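# Mount and tighten centrifuge rotor, or tag it HOLD

## Task

The current date is 17 November 2026. First read the use-by date printed on the card attached to the centrifuge. If the rotor is still within that date, lower it fully onto the centrifuge drive, then thread the knob onto the top of the shaft, run it down until it seats on the rotor, and tighten it firmly. If the date has already passed, do not mount the rotor: leave it standing where it is and place the HOLD block on top of it. In either case the rotor must never be dropped.

## Robot and tools

Robot: two six-joint arms, left_arm and right_arm, each ending in a two-finger parallel gripper. In every row and in every per-joint list of a result, the joints run in this order: shoulder pan, shoulder lift, elbow, wrist 1, wrist 2, wrist 3. Stated ranges in radians: elbow -3.142 to 3.142; all other joints -6.283 to 6.283.

Frame: all hand positions, orientations and velocities are in the scene frame. Its origin sits at table-top height, halfway between the nominal arm bases. +z points up, +x points out over the table, and left_arm is on the +y side (these names do not match image sides). Measured bases: left_arm at (-0.052, +0.705, 0) m, right_arm at (+0.054, -0.589, 0) m, both yawed only slightly. The reported hand pose may be off by a few centimetres.

Row format (used by execute_actions and move): one flat list of 18 numbers covering both arms, each in [-1, 1]. Numbers 1-6 are left_arm joint offsets, 7-9 are left gripper position, force_limit and speed; numbers 10-18 are the same nine values for right_arm. Each joint number is an offset, not an angle. It is measured from the Joint targets shown in the latest result, as they were when the action began, and not from the previous row. It is scaled so that 1.0 equals 1.371 rad for pan and lift, 1.714 rad for the elbow, and 2.057 rad for the three wrist joints. Sending 0 keeps an arm at its current targets. Gripper numbers are absolute settings. Position: +1 is fully open (85 mm), about -0.8 puts the pads together, and -1 closes until something blocks the fingers. force_limit and speed range from -1 (soft/slow, about 20 mm/s) to +1 (hard/fast, about 150 mm/s). To leave a gripper unchanged, resend its last three numbers.

Tools:
- execute_actions(actions, cameras): actions is a list of actions. Each action is a list of up to 15 rows, one per 1/30 s step, and lasts 0.5 s in total; if you give fewer rows, the last row is held. An empty list returns the current state and images only. Joint speed is capped (about 2.09 rad/s for the shoulders, 2.62 for the elbow, 3.14 for the wrists), so a large offset may need several actions. Any request more than 0.010 rad beyond a joint's range causes the action to be rejected.
- move(target, speed, blend, blocking, cameras): drives all joints along a smooth path. target is either one row or a list of up to 15 rows. Every row's offsets count from the same starting Joint targets; they do not chain from one row to the next. speed is the top speed in rad/s of the joint with the longest way to go, from 0.01 to 3.14, default 0.5. It can be one value or one value per target. blend, in rad, rounds off intermediate targets; 0 means a full stop at each. blocking=false returns after about 0.5 s while motion continues. Paths do not avoid obstacles or the other arm. The result adds a move: line reporting done, off_target, moving, held or fault.
- wait(seconds, cameras): 0-10 s with the last commands held.
- stop(cameras): brakes a running move.
- zoom_image(camera, region): gives a closer view of one camera's latest image. region is [x0, y0, x1, y1] in pixels, at most 504 wide and 504 high. Use it to read the card's date.
- read_manual(section): returns licence text only.
- finished_scene(scene): ends the scene permanently; scene is 1 or can be omitted.
Cameras: cam_low (fixed, looking from behind), cam_left_wrist and cam_right_wrist, each 896x504. cameras=[] returns no images; null or omitted returns all of them.

Gripper geometry: the fingers point along the gripper's +z axis and close along its y axis. end_effector_position is the point between the closed pads; the fingertips extend about 19 mm beyond it when closed. A camera block sticks out about 10 cm toward the gripper's +x side.

Reading results:
- Joint positions, Joint velocities and Joint torques are given per arm in joint order, in rad, rad/s and N m. Torques include the arm's own weight and are noisy.
- Joint targets are the base for your next offsets.
- Tool commands shows the current gripper command.
- object_status: 0 means the fingers are moving; 1 means they were blocked while opening; 2 means they were blocked while closing, which indicates a grip; 3 means they reached the requested position or closed fully. Always check for 2 after closing with position -1.
- position_measured is in counts: 3 is fully open, 78 is about 60 mm, 130 is about 40 mm, 180 is about 20 mm, and 230 means the pads are touching.
- "joint sent to its limit" means a joint was clamped at the end of its range.
- "joint command not followed" means the check that keeps the arms apart altered the commands.
- MOTOR HOT warns of overheating; an OVER-TEMPERATURE FAULT locks the arm for 30-60 s.

Things to avoid:
- An outside force of about 150 N on an arm, or joint torques near their limits (293 N m for the shoulders, 133 N m for the elbow, 49.8 N m for the wrists), freezes that arm for 10 s. Because the arms are stiff, even a small overshoot past firm contact can trigger this, so approach contacts slowly and stop just short of them.
- Avoid collisions or pressing between the two arms, and never grip the other arm's fingers.
- Do not drop the rotor, release parts while they are moving, or slam anything.
- Do not squeeze hard on a part that is still resting on something, and do not overload the gripper by twisting.
- Anything that falls off the table, or is left off it, fails the task.
- Long holds and stretched-out poses heat the motors.
- Loose objects may occasionally be nudged by outside pushes.
- Your own thinking time lets the scene run on.

Each tool is called after "Call:" as name(argument=value, ...), one argument or row to a line, values as JSON.

## Session

Call:
execute_actions(
  actions=[],
)

Scene clock: 0.00 s.
left_arm: end_effector_position=(+0.6377, +1.3237, +0.3476) position_measured=3 object_status=3 end_effector_quat_wxyz=(+0.592, -0.329, -0.690, -0.257) | right_arm: end_effector_position=(+1.3779, -0.7218, +0.3649) position_measured=3 object_status=3 end_effector_quat_wxyz=(-0.303, +0.629, +0.444, +0.562)
Joint positions: left_arm=[3.444 -0.938 1.268 -0.695 -0.487 0.362] | right_arm=[2.694 -0.424 0.495 -1.728 -0.186 1.539]
Joint velocities: within noise
Joint torques (N m): no reading
Joint targets: left_arm=[3.444 -0.938 1.268 -0.695 -0.487 0.362] | right_arm=[2.694 -0.424 0.495 -1.728 -0.186 1.539]
Tool commands: left_gripper/position=+1.0 left_gripper/force_limit=+1.0 left_gripper/speed=+1.0 right_gripper/position=+1.0 right_gripper/force_limit=+1.0 right_gripper/speed=+1.0

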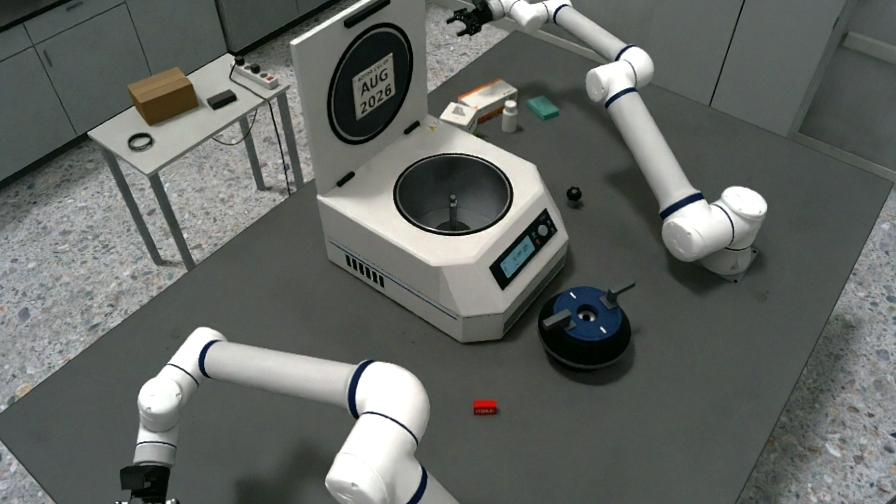

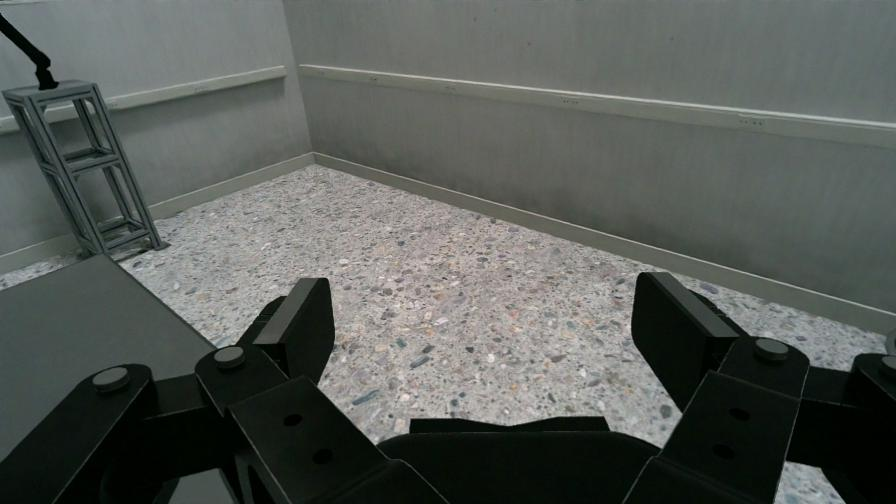

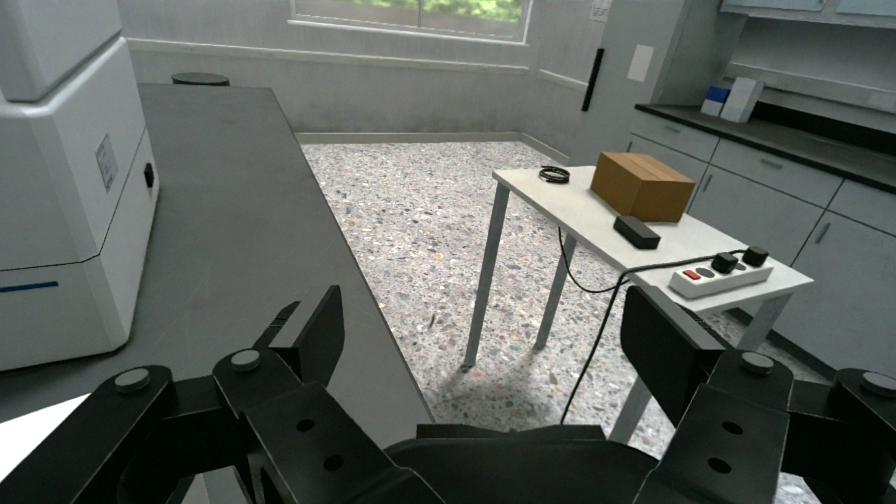

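Call:
zoom_image(
  camera="cam_low",
  region=[320, 20, 440, 140],
)

Call:
zoom_image(
  camera="cam_low",
  region=[440, 260, 660, 430],
)

Call:
zoom_image(
  camera="cam_low",
  region=[450, 380, 520, 430],
)

Scaled by 4.200 from the camera's 896x504 image, which has a finer 1280x720 frame.

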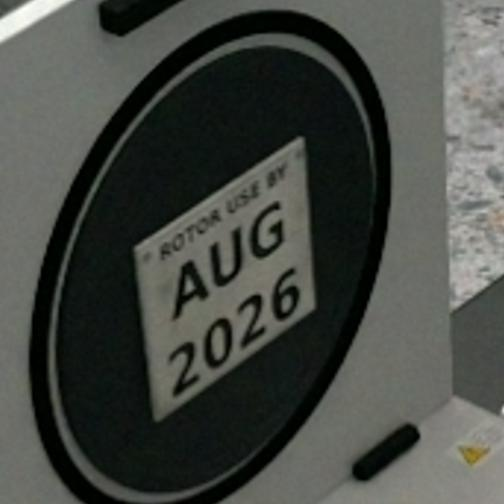

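Scaled by 2.291 from the camera's 896x504 image, which has a finer 1280x720 frame.

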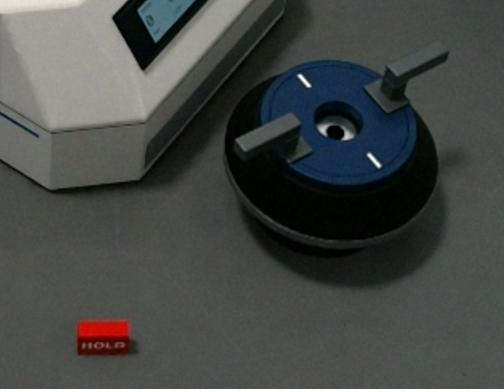

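Scaled by 7.200 from the camera's 896x504 image, which has a finer 1280x720 frame.

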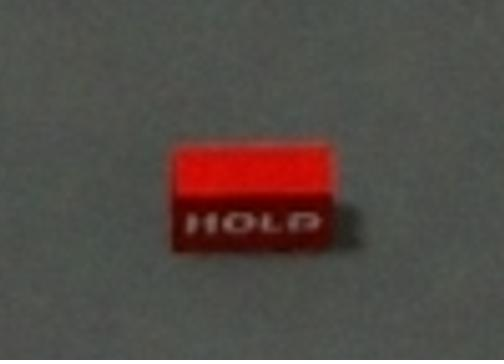

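Call:
move(
  target=[-0.8767,-0.6528,0.6048,-0.6550,-0.5269,0.5673,1,1,1,0,0,0,0,0,0,1,1,1],
  speed=0.9,
)

Scene clock: 57.50 s.
left_arm: end_effector_position=(+0.3657, +0.4301, +0.2501) position_measured=3 object_status=3 end_effector_quat_wxyz=(+0.000, +0.945, +0.328, +0.000) | right_arm: end_effector_position=(+1.3779, -0.7218, +0.3649) position_measured=3 object_status=3 end_effector_quat_wxyz=(-0.303, +0.629, +0.444, +0.562)
Joint positions: left_arm=[2.242 -1.833 2.305 -2.042 -1.571 1.529] | right_arm=[2.694 -0.424 0.495 -1.728 -0.186 1.539]
Joint torques (N m): left_arm=[-26.28 -37.18 -33.4 -6.59 -3.06 4.53] | right_arm=[-2.62 -180.61 -52.24 -3.42 3.82 0.04]
Joint targets: left_arm=[2.241 -1.834 2.305 -2.042 -1.571 1.529] | right_arm=[2.694 -0.424 0.495 -1.728 -0.186 1.539]
move: done
camera_calibration:
cam_left_wrist: T_world_to_cam=[[0.607148, -0.79447, 0.0137486, 0.122411], [-0.742317, -0.56095, 0.366471, 0.431272], [-0.283438, -0.232708, -0.930328, 0.570668], [0, 0, 0, 1]] pos_world=[0.407568, 0.471973, 0.371177]

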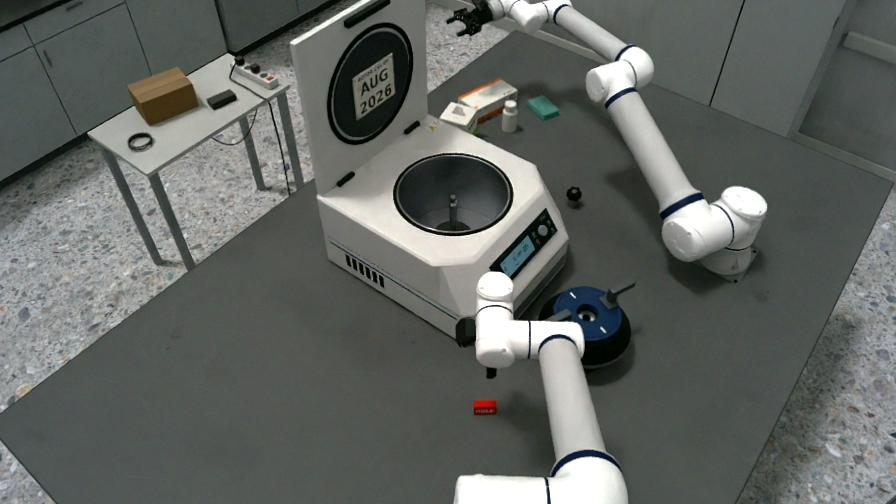

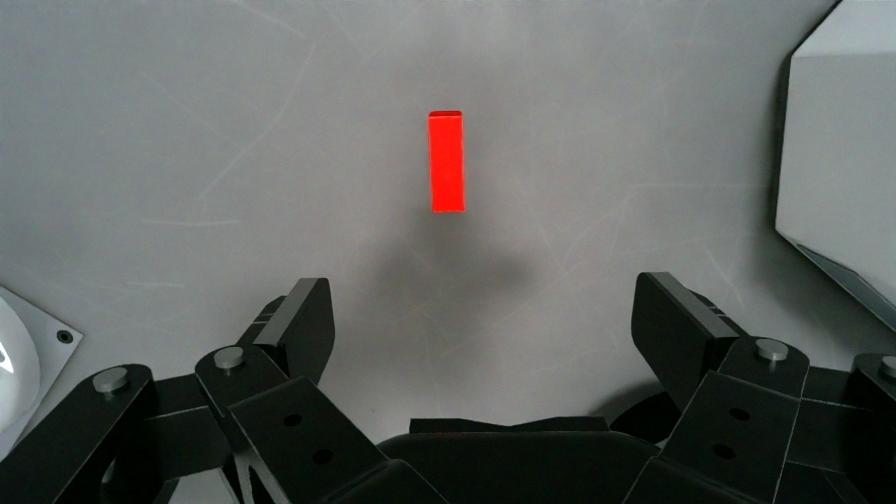

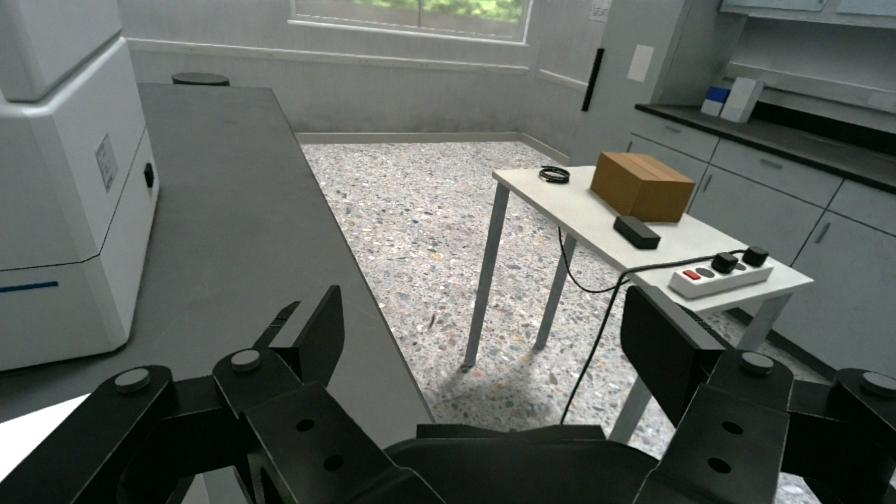

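Call:
move(
  target=[-0.0134,0.1187,0.0935,-0.1569,0,-0.0157,1,1,1,0,0,0,0,0,0,1,1,1],
  speed=0.4,
  cameras=["cam_left_wrist"],
)

Scene clock: 88.23 s.
left_arm: end_effector_position=(+0.3546, +0.4309, +0.1201) position_measured=3 object_status=3 end_effector_quat_wxyz=(+0.000, +0.942, +0.334, +0.000) | right_arm: end_effector_position=(+1.3779, -0.7218, +0.3649) position_measured=3 object_status=3 end_effector_quat_wxyz=(-0.303, +0.629, +0.444, +0.562)
Joint positions: left_arm=[2.223 -1.671 2.465 -2.365 -1.571 1.496] | right_arm=[2.694 -0.424 0.495 -1.728 -0.186 1.539]
Joint torques (N m): left_arm=[-24.51 -18.4 -26.55 -6.88 -2.2 -4.45] | right_arm=[-1.96 -179.75 -52.37 -2.95 3.77 -0.1]
Joint targets: left_arm=[2.223 -1.671 2.465 -2.365 -1.571 1.496] | right_arm=[2.694 -0.424 0.495 -1.728 -0.186 1.539]
move: done
camera_calibration:
cam_left_wrist: T_world_to_cam=[[0.617932, -0.786114, 0.0136367, 0.1241], [-0.73453, -0.571024, 0.366603, 0.472667], [-0.280405, -0.236552, -0.930278, 0.447233], [0, 0, 0, 1]] pos_world=[0.395909, 0.473255, 0.241077]
Images, in order (width x height): cam_left_wrist 896x504.

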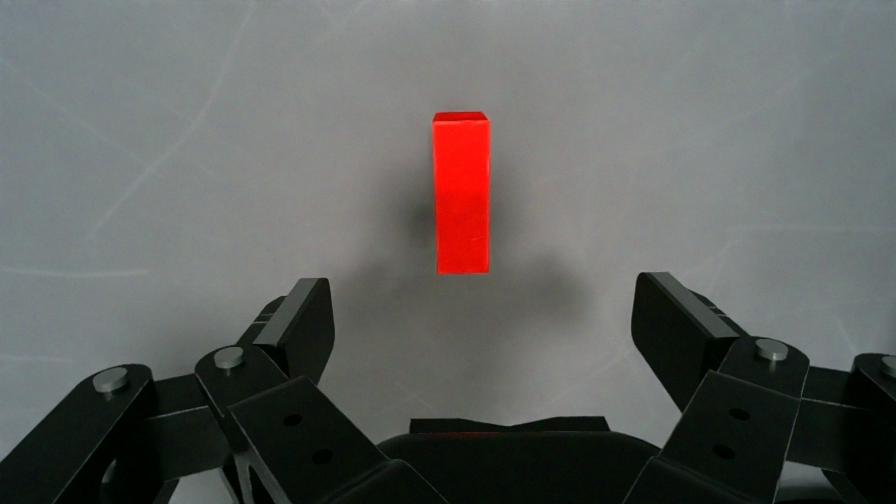

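Call:
move(
  target=[0.0071,0.0565,0.0215,-0.0556,0,0.0048,1,1,1,0,0,0,0,0,0,1,1,1],
  speed=0.3,
  cameras=["cam_left_wrist","cam_low"],
)

Call:
zoom_image(
  camera="cam_left_wrist",
  region=[240, 60, 740, 340],
)

Call:
zoom_image(
  camera="cam_low",
  region=[420, 250, 660, 450],
)

Scene clock: 127.87 s.
left_arm: end_effector_position=(+0.3563, +0.4361, +0.0800) position_measured=3 object_status=3 end_effector_quat_wxyz=(+0.000, +0.942, +0.334, +0.000) | right_arm: end_effector_position=(+1.3779, -0.7218, +0.3649) position_measured=3 object_status=3 end_effector_quat_wxyz=(-0.303, +0.629, +0.444, +0.562)
Joint positions: left_arm=[2.233 -1.593 2.502 -2.479 -1.571 1.506] | right_arm=[2.694 -0.424 0.495 -1.728 -0.186 1.539]
Joint torques (N m): left_arm=[4.2 -18.6 -22.5 -6.91 -1.48 4.97] | right_arm=[-2.02 -180.02 -51.36 -2.89 3.61 0.27]
Joint targets: left_arm=[2.233 -1.593 2.502 -2.480 -1.571 1.506] | right_arm=[2.694 -0.424 0.495 -1.728 -0.186 1.539]
move: done
camera_calibration:
cam_left_wrist: T_world_to_cam=[[0.617828, -0.786194, 0.0136857, 0.127755], [-0.734616, -0.570913, 0.366603, 0.491567], [-0.280408, -0.236551, -0.930277, 0.411636], [0, 0, 0, 1]] pos_world=[0.397608, 0.478455, 0.200977]
Images, in order (width x height): cam_low 896x504, cam_left_wrist 896x504.

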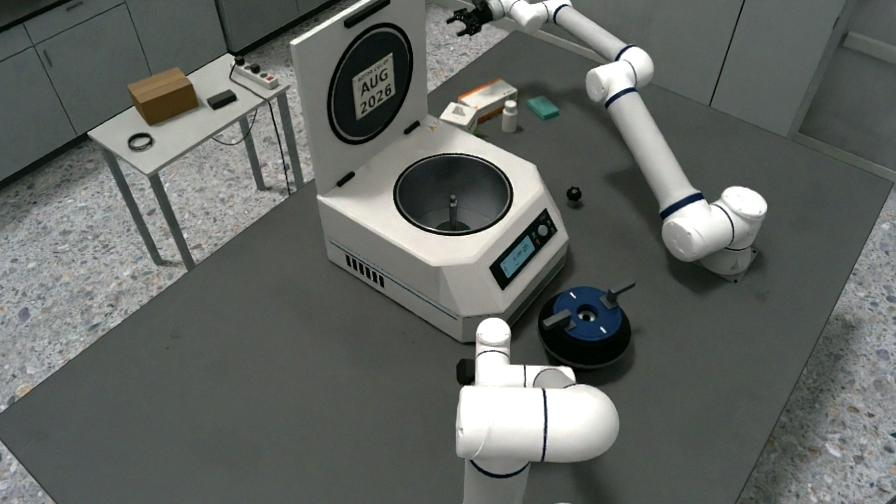

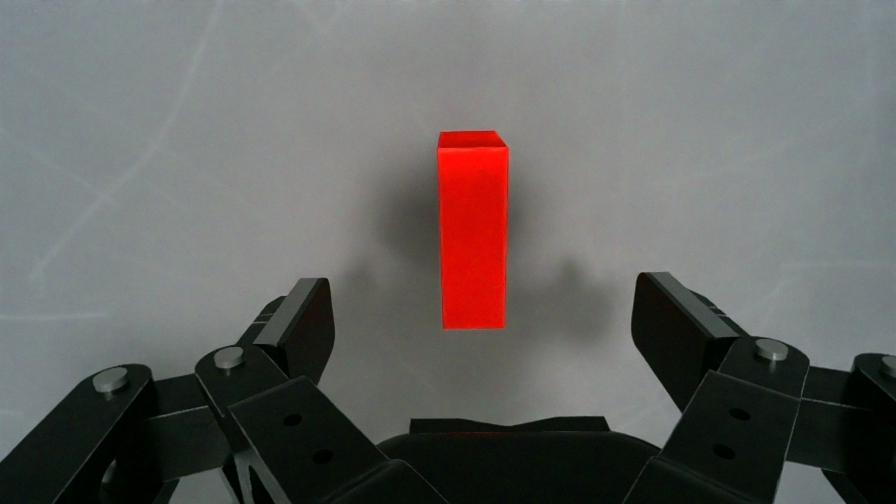

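Scaled by 1.008 from the camera's 896x504 image, which has a finer 1280x720 frame.

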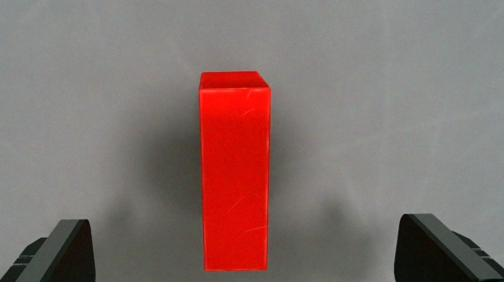

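Scaled by 2.100 from the camera's 896x504 image, which has a finer 1280x720 frame.

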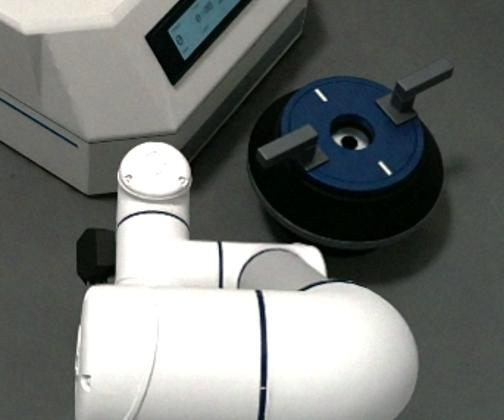

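Call:
move(
  target=[0.0064,0.0708,0.0167,-0.0611,0,0.0043,1,1,1,0,0,0,0,0,0,1,1,1],
  speed=0.15,
  cameras=["cam_left_wrist"],
)

Scene clock: 146.23 s.
left_arm: end_effector_position=(+0.3589, +0.4393, +0.0380) position_measured=3 object_status=3 end_effector_quat_wxyz=(+0.000, +0.942, +0.334, +0.000) | right_arm: end_effector_position=(+1.3779, -0.7218, +0.3649) position_measured=3 object_status=3 end_effector_quat_wxyz=(-0.303, +0.629, +0.444, +0.562)
Joint positions: left_arm=[2.242 -1.496 2.53 -2.605 -1.571 1.515] | right_arm=[2.694 -0.424 0.495 -1.728 -0.186 1.539]
Joint torques (N m): left_arm=[3.36 -24.92 -17.33 -7.06 -1.03 5.56] | right_arm=[-3.78 -180.88 -51.99 -2.88 3.77 -0.04]
Joint targets: left_arm=[2.242 -1.496 2.530 -2.605 -1.571 1.515] | right_arm=[2.694 -0.424 0.495 -1.728 -0.186 1.539]
move: done
camera_calibration:
cam_left_wrist: T_world_to_cam=[[0.617702, -0.786293, 0.013661, 0.12942], [-0.734718, -0.570816, 0.36655, 0.51076], [-0.280418, -0.236455, -0.930298, 0.374035], [0, 0, 0, 1]] pos_world=[0.400207, 0.481755, 0.158977]
Images, in order (width x height): cam_left_wrist 896x504.

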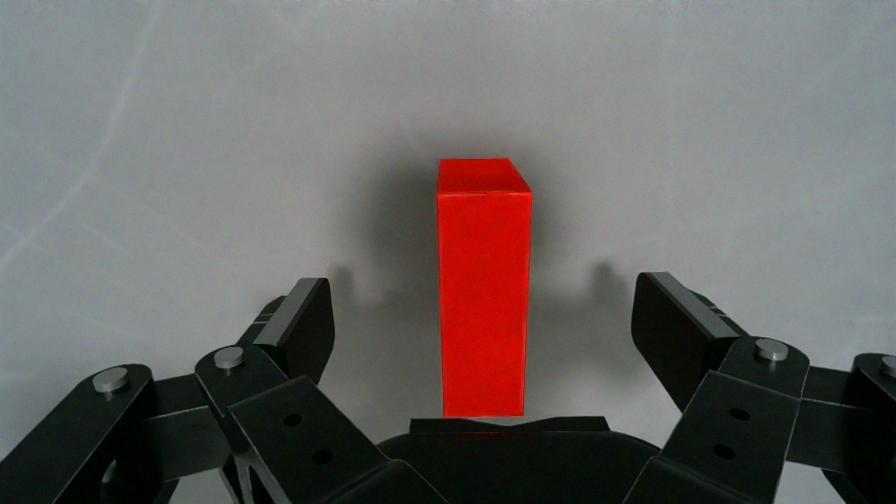

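Call:
move(
  target=[0,0,0,0,0,0,-1,-0.6,-0.8,0,0,0,0,0,0,1,1,1],
  cameras=["cam_left_wrist"],
)

Scene clock: 157.87 s.
left_arm: end_effector_position=(+0.3589, +0.4393, +0.0379) position_measured=177 object_status=0 end_effector_quat_wxyz=(+0.000, +0.942, +0.334, +0.000) | right_arm: end_effector_position=(+1.3779, -0.7218, +0.3649) position_measured=3 object_status=3 end_effector_quat_wxyz=(-0.303, +0.629, +0.444, +0.562)
Joint positions: left_arm=[2.242 -1.496 2.53 -2.605 -1.571 1.515] | right_arm=[2.694 -0.424 0.495 -1.728 -0.186 1.539]
Joint torques (N m): left_arm=[1.57 -26 -17.53 -4.79 0.65 5.31] | right_arm=[-2.94 -179.82 -52.81 -2.86 3.71 -0.1]
Joint targets: left_arm=[2.242 -1.496 2.530 -2.605 -1.571 1.515] | right_arm=[2.694 -0.424 0.495 -1.728 -0.186 1.539]
move: done
camera_calibration:
cam_left_wrist: T_world_to_cam=[[0.617724, -0.786275, 0.0137347, 0.129393], [-0.734702, -0.570802, 0.366603, 0.510776], [-0.280411, -0.23655, -0.930276, 0.373982], [0, 0, 0, 1]] pos_world=[0.400207, 0.481756, 0.158877]
Images, in order (width x height): cam_left_wrist 896x504.

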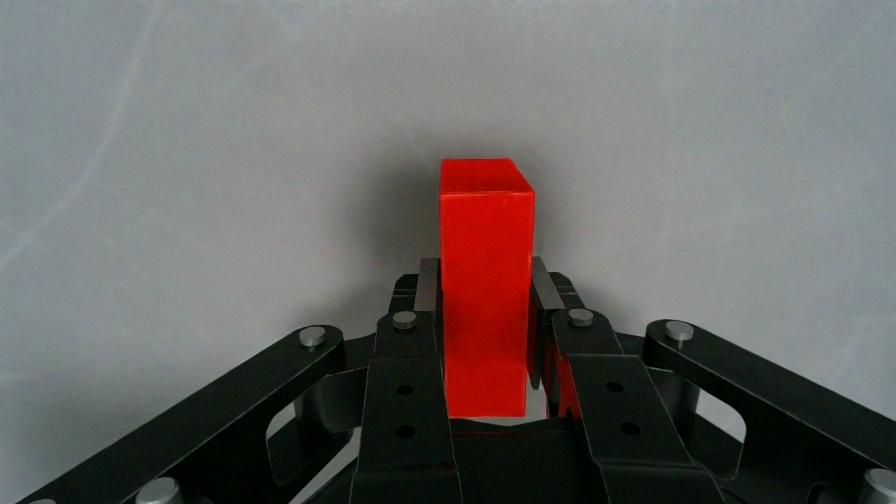

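Call:
wait(
  seconds=0.5,
  cameras=[],
)

Scene clock: 160.47 s.
left_arm: end_effector_position=(+0.3589, +0.4393, +0.0379) position_measured=177 object_status=2 end_effector_quat_wxyz=(+0.000, +0.942, +0.334, +0.000) | right_arm: end_effector_position=(+1.3779, -0.7218, +0.3649) position_measured=3 object_status=3 end_effector_quat_wxyz=(-0.303, +0.629, +0.444, +0.562)
Joint positions: left_arm=[2.242 -1.496 2.53 -2.605 -1.571 1.515] | right_arm=[2.694 -0.424 0.495 -1.728 -0.186 1.539]
Joint torques (N m): left_arm=[-2.37 -25.09 -18.18 -2.69 1.06 4.68] | right_arm=[-1.44 -180.8 -52.19 -2.65 4.56 -0.42]
Joint targets: left_arm=[2.242 -1.496 2.530 -2.605 -1.571 1.515] | right_arm=[2.694 -0.424 0.495 -1.728 -0.186 1.539]
Tool commands: left_gripper/position=-1.0 left_gripper/force_limit=-0.6 left_gripper/speed=-0.8 right_gripper/position=+1.0 right_gripper/force_limit=+1.0 right_gripper/speed=+1.0
wait: 0.50 s; at rest from the start
No camera images: "cameras" was empty.

Call:
move(
  target=[
    [0,-0.0703,-0.0172,0.0612,0,0,-1,-0.6,-0.8,0,0,0,0,0,0,1,1,1],
    [0,-0.3188,-0.2140,0.3908,0,0,-1,-0.6,-0.8,0,0,0,0,0,0,1,1,1],
    [-0.2537,-0.0412,-0.3937,0.3555,0,1.0,-1,-0.6,-0.8,0,0,0,0,0,0,1,1,1],
  ],
  speed=[0.2,0.5,0.8],
  blend=[0.03,0.1,0],
)

Call:
zoom_image(
  camera="cam_low",
  region=[420, 250, 660, 450],
)

Scene clock: 209.57 s.
left_arm: end_effector_position=(+0.3039, +0.1051, +0.3600) position_measured=177 object_status=2 end_effector_quat_wxyz=(+0.000, -0.651, +0.759, +0.000) | right_arm: end_effector_position=(+1.3779, -0.7218, +0.3649) position_measured=3 object_status=3 end_effector_quat_wxyz=(-0.303, +0.629, +0.444, +0.562)
Joint positions: left_arm=[1.894 -1.553 1.856 -1.874 -1.571 3.572] | right_arm=[2.694 -0.424 0.495 -1.728 -0.186 1.539]
Joint torques (N m): left_arm=[-22.45 -42.28 -51.84 -7.06 2 4.95] | right_arm=[-0.87 -180.54 -52.22 -2.71 3.91 -0.51]
Joint targets: left_arm=[1.894 -1.553 1.856 -1.874 -1.571 3.572] | right_arm=[2.694 -0.424 0.495 -1.728 -0.186 1.539]
move: done
camera_calibration:
cam_left_wrist: T_world_to_cam=[[-0.985806, 0.167371, 0.0131575, 0.283376], [0.160493, 0.916487, 0.36646, -0.266788], [0.049276, 0.36337, -0.930341, 0.415909], [0, 0, 0, 1]] pos_world=[0.301677, 0.0459504, 0.480976]

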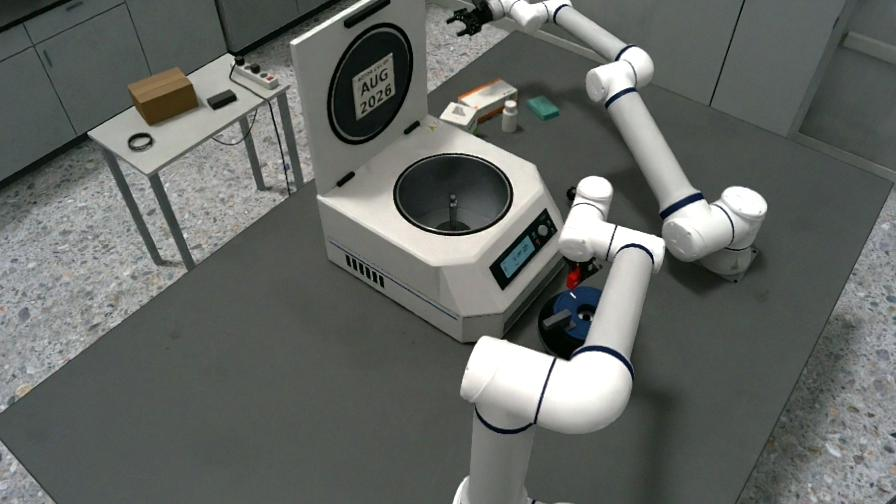

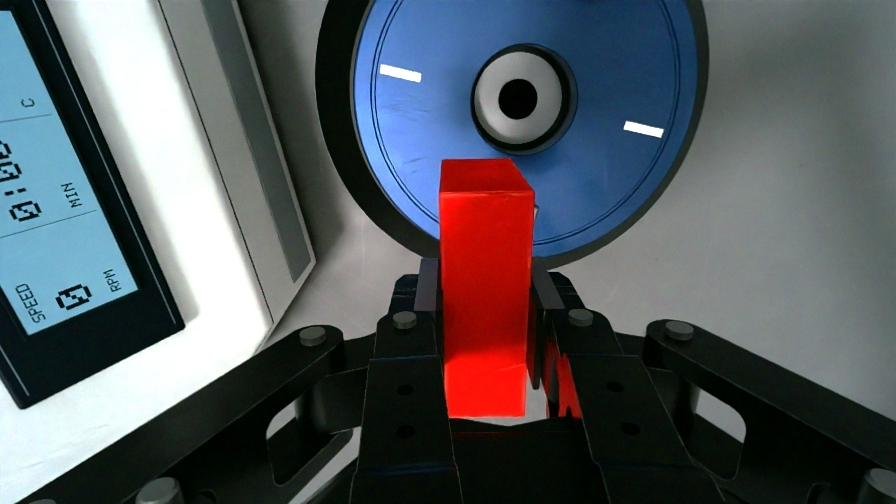

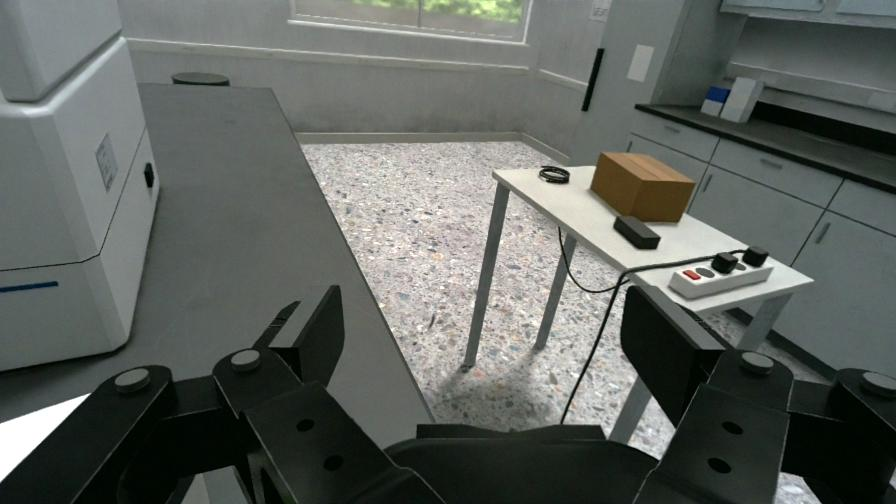

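Scaled by 2.100 from the camera's 896x504 image, which has a finer 1280x720 frame.

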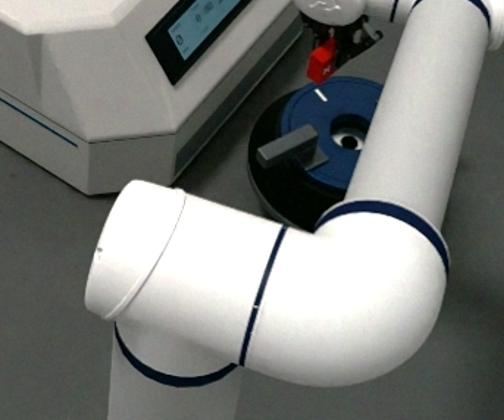

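Call:
move(
  target=[-0.1288,0.0098,0.1264,-0.1118,0,0.0262,-1,-0.6,-0.8,0,0,0,0,0,0,1,1,1],
  speed=0.3,
  cameras=["cam_left_wrist","cam_low"],
)

Call:
zoom_image(
  camera="cam_low",
  region=[480, 230, 680, 390],
)

Scene clock: 254.73 s.
left_arm: end_effector_position=(+0.1885, +0.0966, +0.2400) position_measured=177 object_status=2 end_effector_quat_wxyz=(+0.000, -0.560, +0.829, +0.000) | right_arm: end_effector_position=(+1.3779, -0.7218, +0.3649) position_measured=3 object_status=3 end_effector_quat_wxyz=(-0.303, +0.629, +0.444, +0.562)
Joint positions: left_arm=[1.717 -1.539 2.072 -2.104 -1.571 3.626] | right_arm=[2.694 -0.424 0.495 -1.728 -0.186 1.539]
Joint torques (N m): left_arm=[-23.2 -37.76 -33.03 -6.73 1.13 4.94] | right_arm=[-2.32 -180.31 -52.61 -2.77 4.24 -0.28]
Joint targets: left_arm=[1.717 -1.539 2.072 -2.104 -1.571 3.626] | right_arm=[2.694 -0.424 0.495 -1.728 -0.186 1.539]
move: done
camera_calibration:
cam_left_wrist: T_world_to_cam=[[-0.921447, 0.38828, 0.0131635, 0.139228], [0.365732, 0.855513, 0.366521, -0.229373], [0.131051, 0.342544, -0.930317, 0.299725], [0, 0, 0, 1]] pos_world=[0.172901, 0.0395032, 0.361076]
Images, in order (width x height): cam_low 896x504, cam_left_wrist 896x504.

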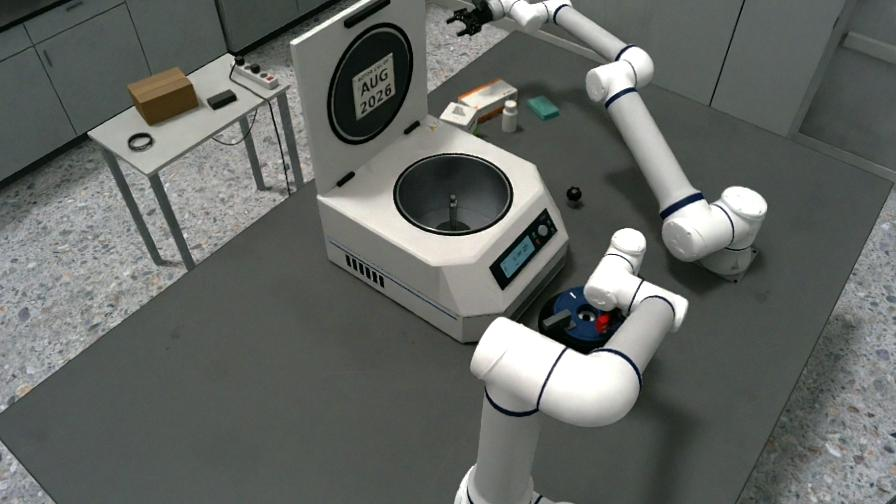

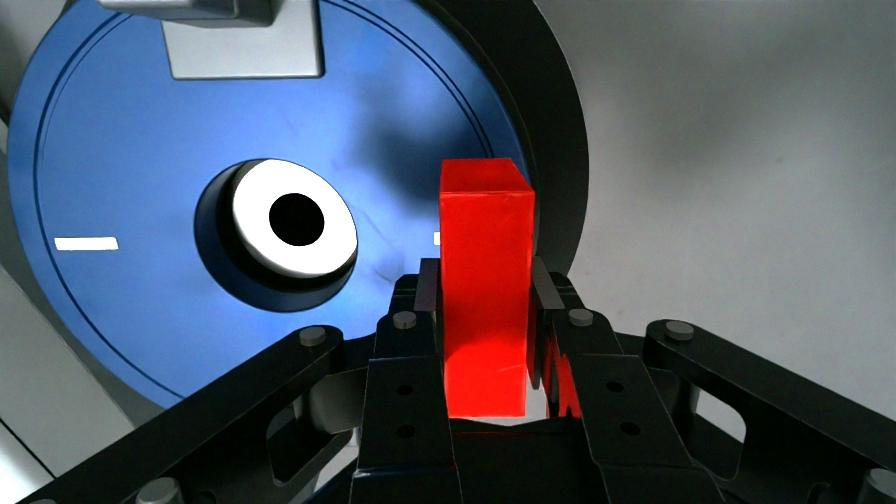

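Scaled by 2.520 from the camera's 896x504 image, which has a finer 1280x720 frame.

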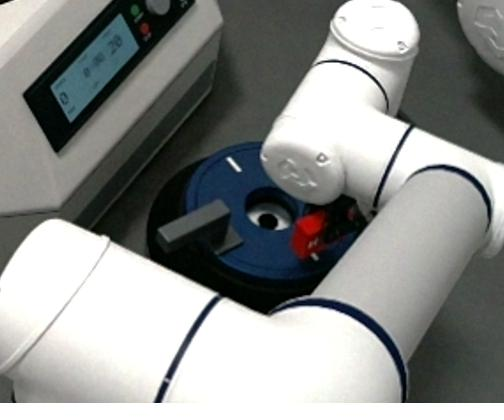

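Call:
move(
  target=[0.0126,0.0197,0.0160,-0.0265,0,0.0084,-1,-0.6,-0.8,0,0,0,0,0,0,1,1,1],
  speed=0.1,
  cameras=["cam_left_wrist","cam_low"],
)

Call:
zoom_image(
  camera="cam_low",
  region=[550, 270, 650, 350],
)

Scene clock: 295.50 s.
left_arm: end_effector_position=(+0.1987, +0.1006, +0.2132) position_measured=177 object_status=2 end_effector_quat_wxyz=(+0.000, -0.560, +0.829, +0.000) | right_arm: end_effector_position=(+1.3779, -0.7218, +0.3649) position_measured=3 object_status=3 end_effector_quat_wxyz=(-0.303, +0.629, +0.444, +0.562)
Joint positions: left_arm=[1.734 -1.512 2.099 -2.158 -1.571 3.643] | right_arm=[2.694 -0.424 0.495 -1.728 -0.186 1.539]
Joint torques (N m): left_arm=[23.14 10.33 2.87 -2.04 9.49 4.66] | right_arm=[-3.99 -181.11 -52.18 -2.79 4.04 -0.49]
Joint targets: left_arm=[1.734 -1.512 2.100 -2.158 -1.571 3.644] | right_arm=[2.694 -0.424 0.495 -1.728 -0.186 1.539]
move: done
camera_calibration:
cam_left_wrist: T_world_to_cam=[[-0.921347, 0.388514, 0.0132868, 0.14732], [0.366051, 0.855557, 0.3661, -0.226673], [0.130867, 0.342169, -0.930481, 0.272061], [0, 0, 0, 1]] pos_world=[0.183103, 0.043605, 0.334175]
Images, in order (width x height): cam_low 896x504, cam_left_wrist 896x504.

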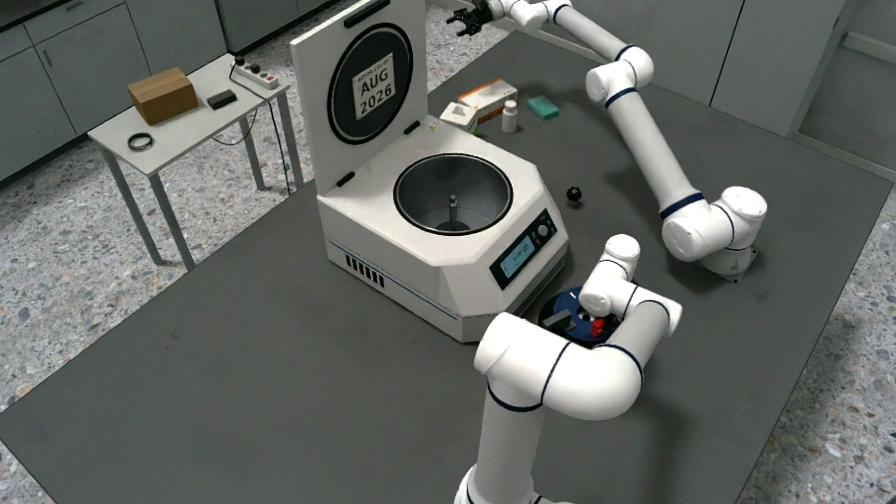

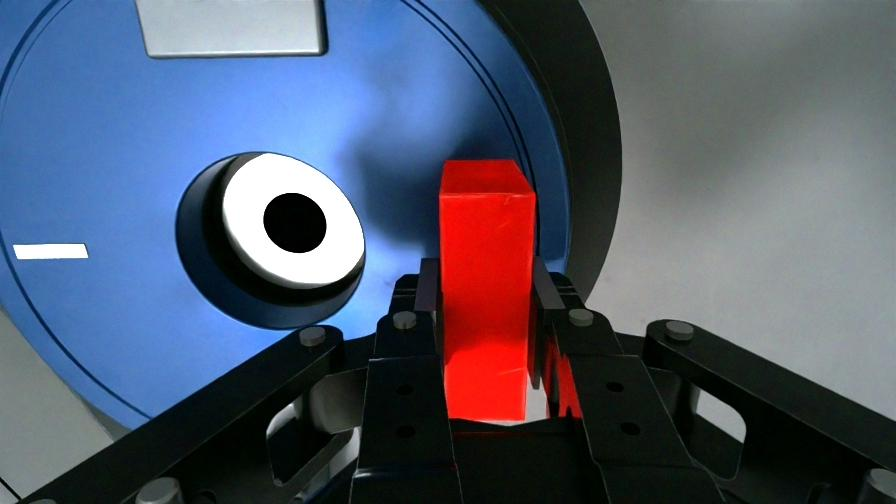

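Scaled by 5.040 from the camera's 896x504 image, which has a finer 1280x720 frame.

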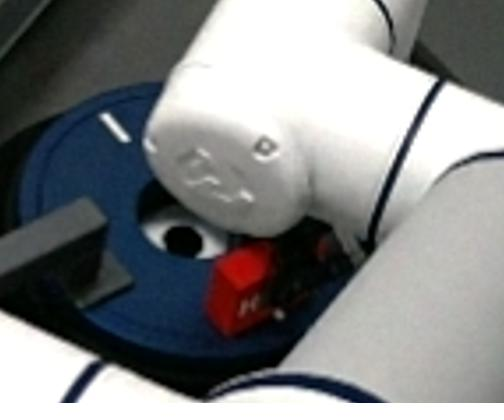

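Call:
move(
  target=[0,-0.00073,-0.0006,0.00098,0,0,-1,-0.6,-0.8,0,0,0,0,0,0,1,1,1],
  speed=0.05,
  cameras=[],
)

Scene clock: 302.80 s.
left_arm: end_effector_position=(+0.1990, +0.1008, +0.2137) position_measured=177 object_status=2 end_effector_quat_wxyz=(+0.000, -0.560, +0.829, +0.000) | right_arm: end_effector_position=(+1.3779, -0.7218, +0.3649) position_measured=3 object_status=3 end_effector_quat_wxyz=(-0.303, +0.629, +0.444, +0.562)
Joint positions: left_arm=[1.734 -1.513 2.099 -2.156 -1.571 3.644] | right_arm=[2.694 -0.424 0.495 -1.728 -0.186 1.539]
Joint torques (N m): left_arm=[10.87 -44.87 -29.72 0.86 3.59 4.87] | right_arm=[-4.03 -181.99 -52 -2.75 4.45 -0.96]
Joint targets: left_arm=[1.734 -1.513 2.099 -2.156 -1.571 3.644] | right_arm=[2.694 -0.424 0.495 -1.728 -0.186 1.539]
move: done
No camera images: "cameras" was empty.

Call:
move(
  target=[0,0,0,0,0,0,0.1,-0.6,-1,0,0,0,0,0,0,1,1,1],
  cameras=["cam_left_wrist","cam_low"],
)

Call:
zoom_image(
  camera="cam_low",
  region=[550, 270, 650, 350],
)

Scene clock: 312.27 s.
left_arm: end_effector_position=(+0.1989, +0.1007, +0.2139) position_measured=117 object_status=0 end_effector_quat_wxyz=(+0.000, -0.560, +0.829, +0.000) | right_arm: end_effector_position=(+1.3779, -0.7218, +0.3649) position_measured=3 object_status=3 end_effector_quat_wxyz=(-0.303, +0.629, +0.444, +0.562)
Joint positions: left_arm=[1.734 -1.513 2.099 -2.156 -1.571 3.644] | right_arm=[2.694 -0.424 0.495 -1.728 -0.186 1.539]
Joint torques (N m): left_arm=[-17.42 -50.03 -45.08 -6.92 -0.11 3.94] | right_arm=[-2 -180.09 -52.07 -2.66 4.7 -0.69]
Joint targets: left_arm=[1.734 -1.513 2.099 -2.156 -1.571 3.644] | right_arm=[2.694 -0.424 0.495 -1.728 -0.186 1.539]
move: done
camera_calibration:
cam_left_wrist: T_world_to_cam=[[-0.921388, 0.388423, 0.0131229, 0.147468], [0.365846, 0.855449, 0.366556, -0.227075], [0.131153, 0.342541, -0.930304, 0.272573], [0, 0, 0, 1]] pos_world=[0.183201, 0.0436032, 0.334876]
Images, in order (width x height): cam_low 896x504, cam_left_wrist 896x504.

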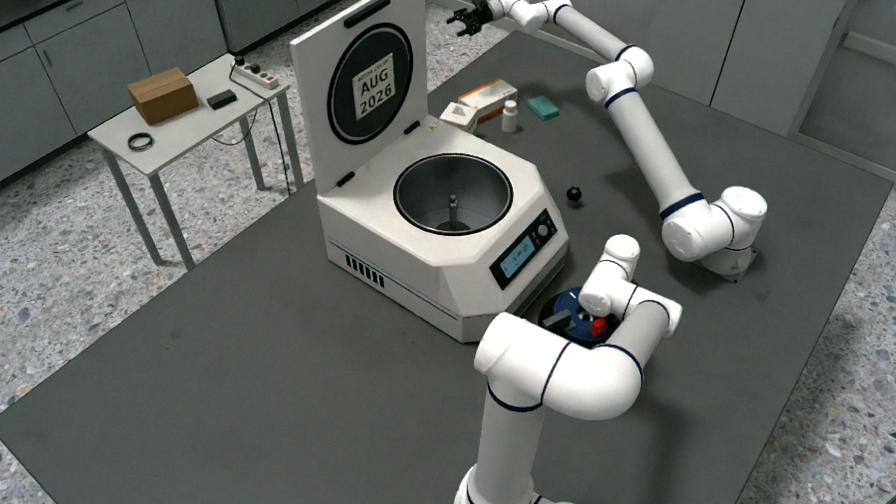

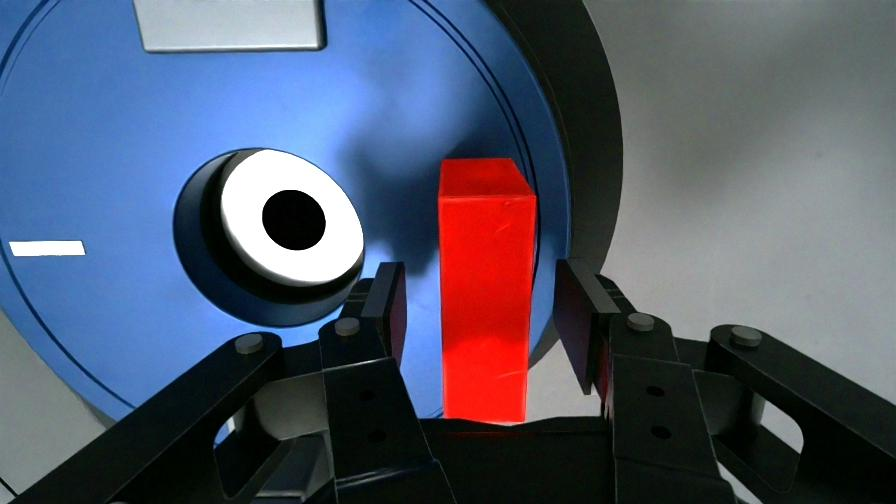

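Scaled by 5.040 from the camera's 896x504 image, which has a finer 1280x720 frame.

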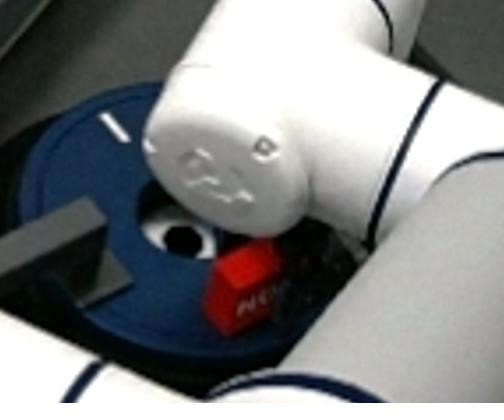

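Call:
move(
  target=[
    [0,-0.0190,-0.0155,0.0256,0,0,0.1,-0.6,-1,0,0,0,0,0,0,1,1,1],
    [0,-0.0743,-0.0844,0.1199,0,0,0.1,-0.6,-1,0,0,0,0,0,0,1,1,1],
  ],
  speed=[0.1,0.3],
  blend=[0.02,0],
  cameras=["cam_left_wrist","cam_low"],
)

Call:
zoom_image(
  camera="cam_low",
  region=[530, 260, 650, 360],
)

Scene clock: 320.70 s.
left_arm: end_effector_position=(+0.1989, +0.1007, +0.3399) position_measured=117 object_status=3 end_effector_quat_wxyz=(+0.000, -0.560, +0.829, +0.000) | right_arm: end_effector_position=(+1.3779, -0.7218, +0.3649) position_measured=3 object_status=3 end_effector_quat_wxyz=(-0.303, +0.629, +0.444, +0.562)
Joint positions: left_arm=[1.734 -1.615 1.954 -1.91 -1.571 3.644] | right_arm=[2.694 -0.424 0.495 -1.728 -0.186 1.539]
Joint torques (N m): left_arm=[-16.17 -57.54 -51.57 -2.46 0.39 2.66] | right_arm=[-4.32 -180.52 -51.94 -2.61 4.76 -0.7]
Joint targets: left_arm=[1.734 -1.615 1.954 -1.910 -1.571 3.644] | right_arm=[2.694 -0.424 0.495 -1.728 -0.186 1.539]
move: done
camera_calibration:
cam_left_wrist: T_world_to_cam=[[-0.921388, 0.388423, 0.013123, 0.145776], [0.365846, 0.855449, 0.366556, -0.273346], [0.131153, 0.342541, -0.930304, 0.389757], [0, 0, 0, 1]] pos_world=[0.183201, 0.0437032, 0.460876]
Images, in order (width x height): cam_low 896x504, cam_left_wrist 896x504.

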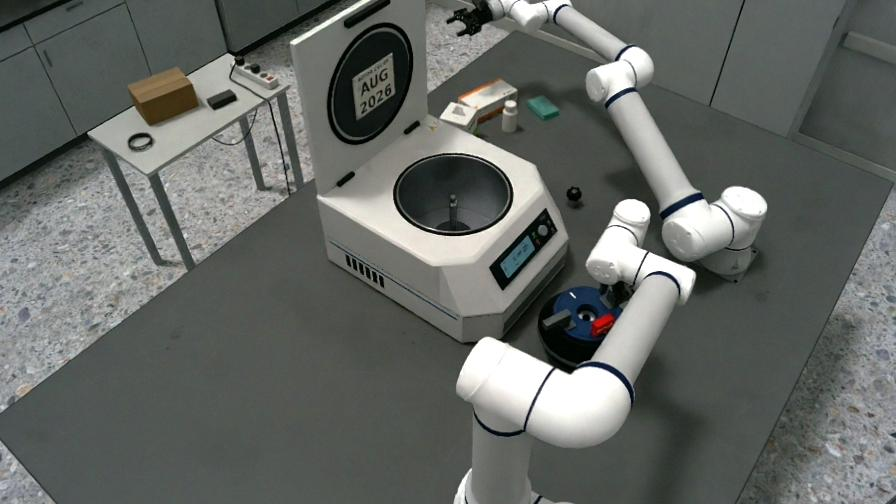

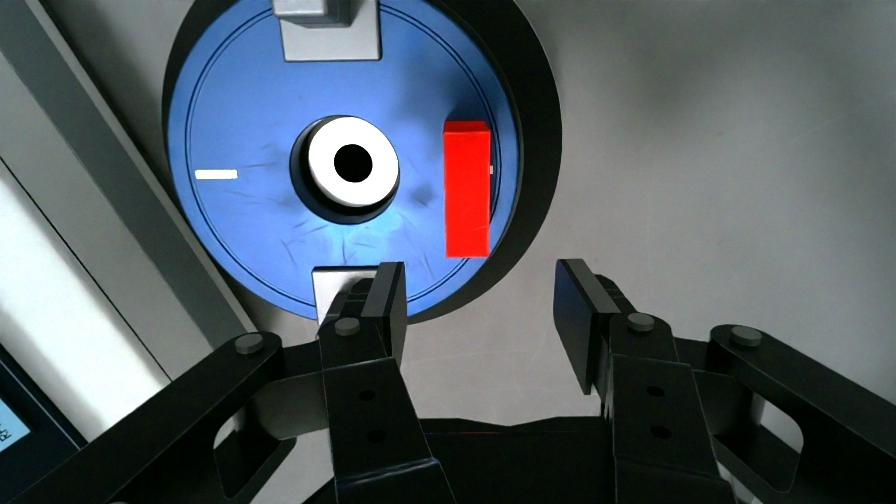

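Scaled by 4.200 from the camera's 896x504 image, which has a finer 1280x720 frame.

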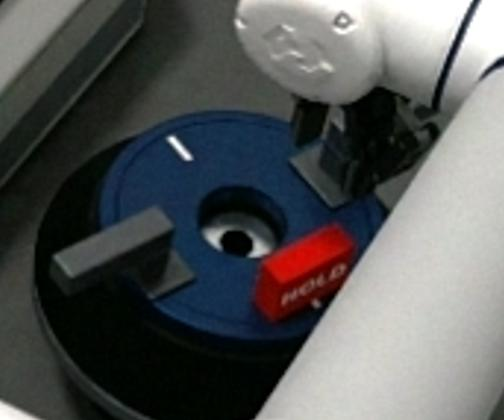

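The HOLD block is sitting flat on the rotor, and the arm has moved clear of it.

Call:
finished_scene(
)

The scene is finished: the task was done.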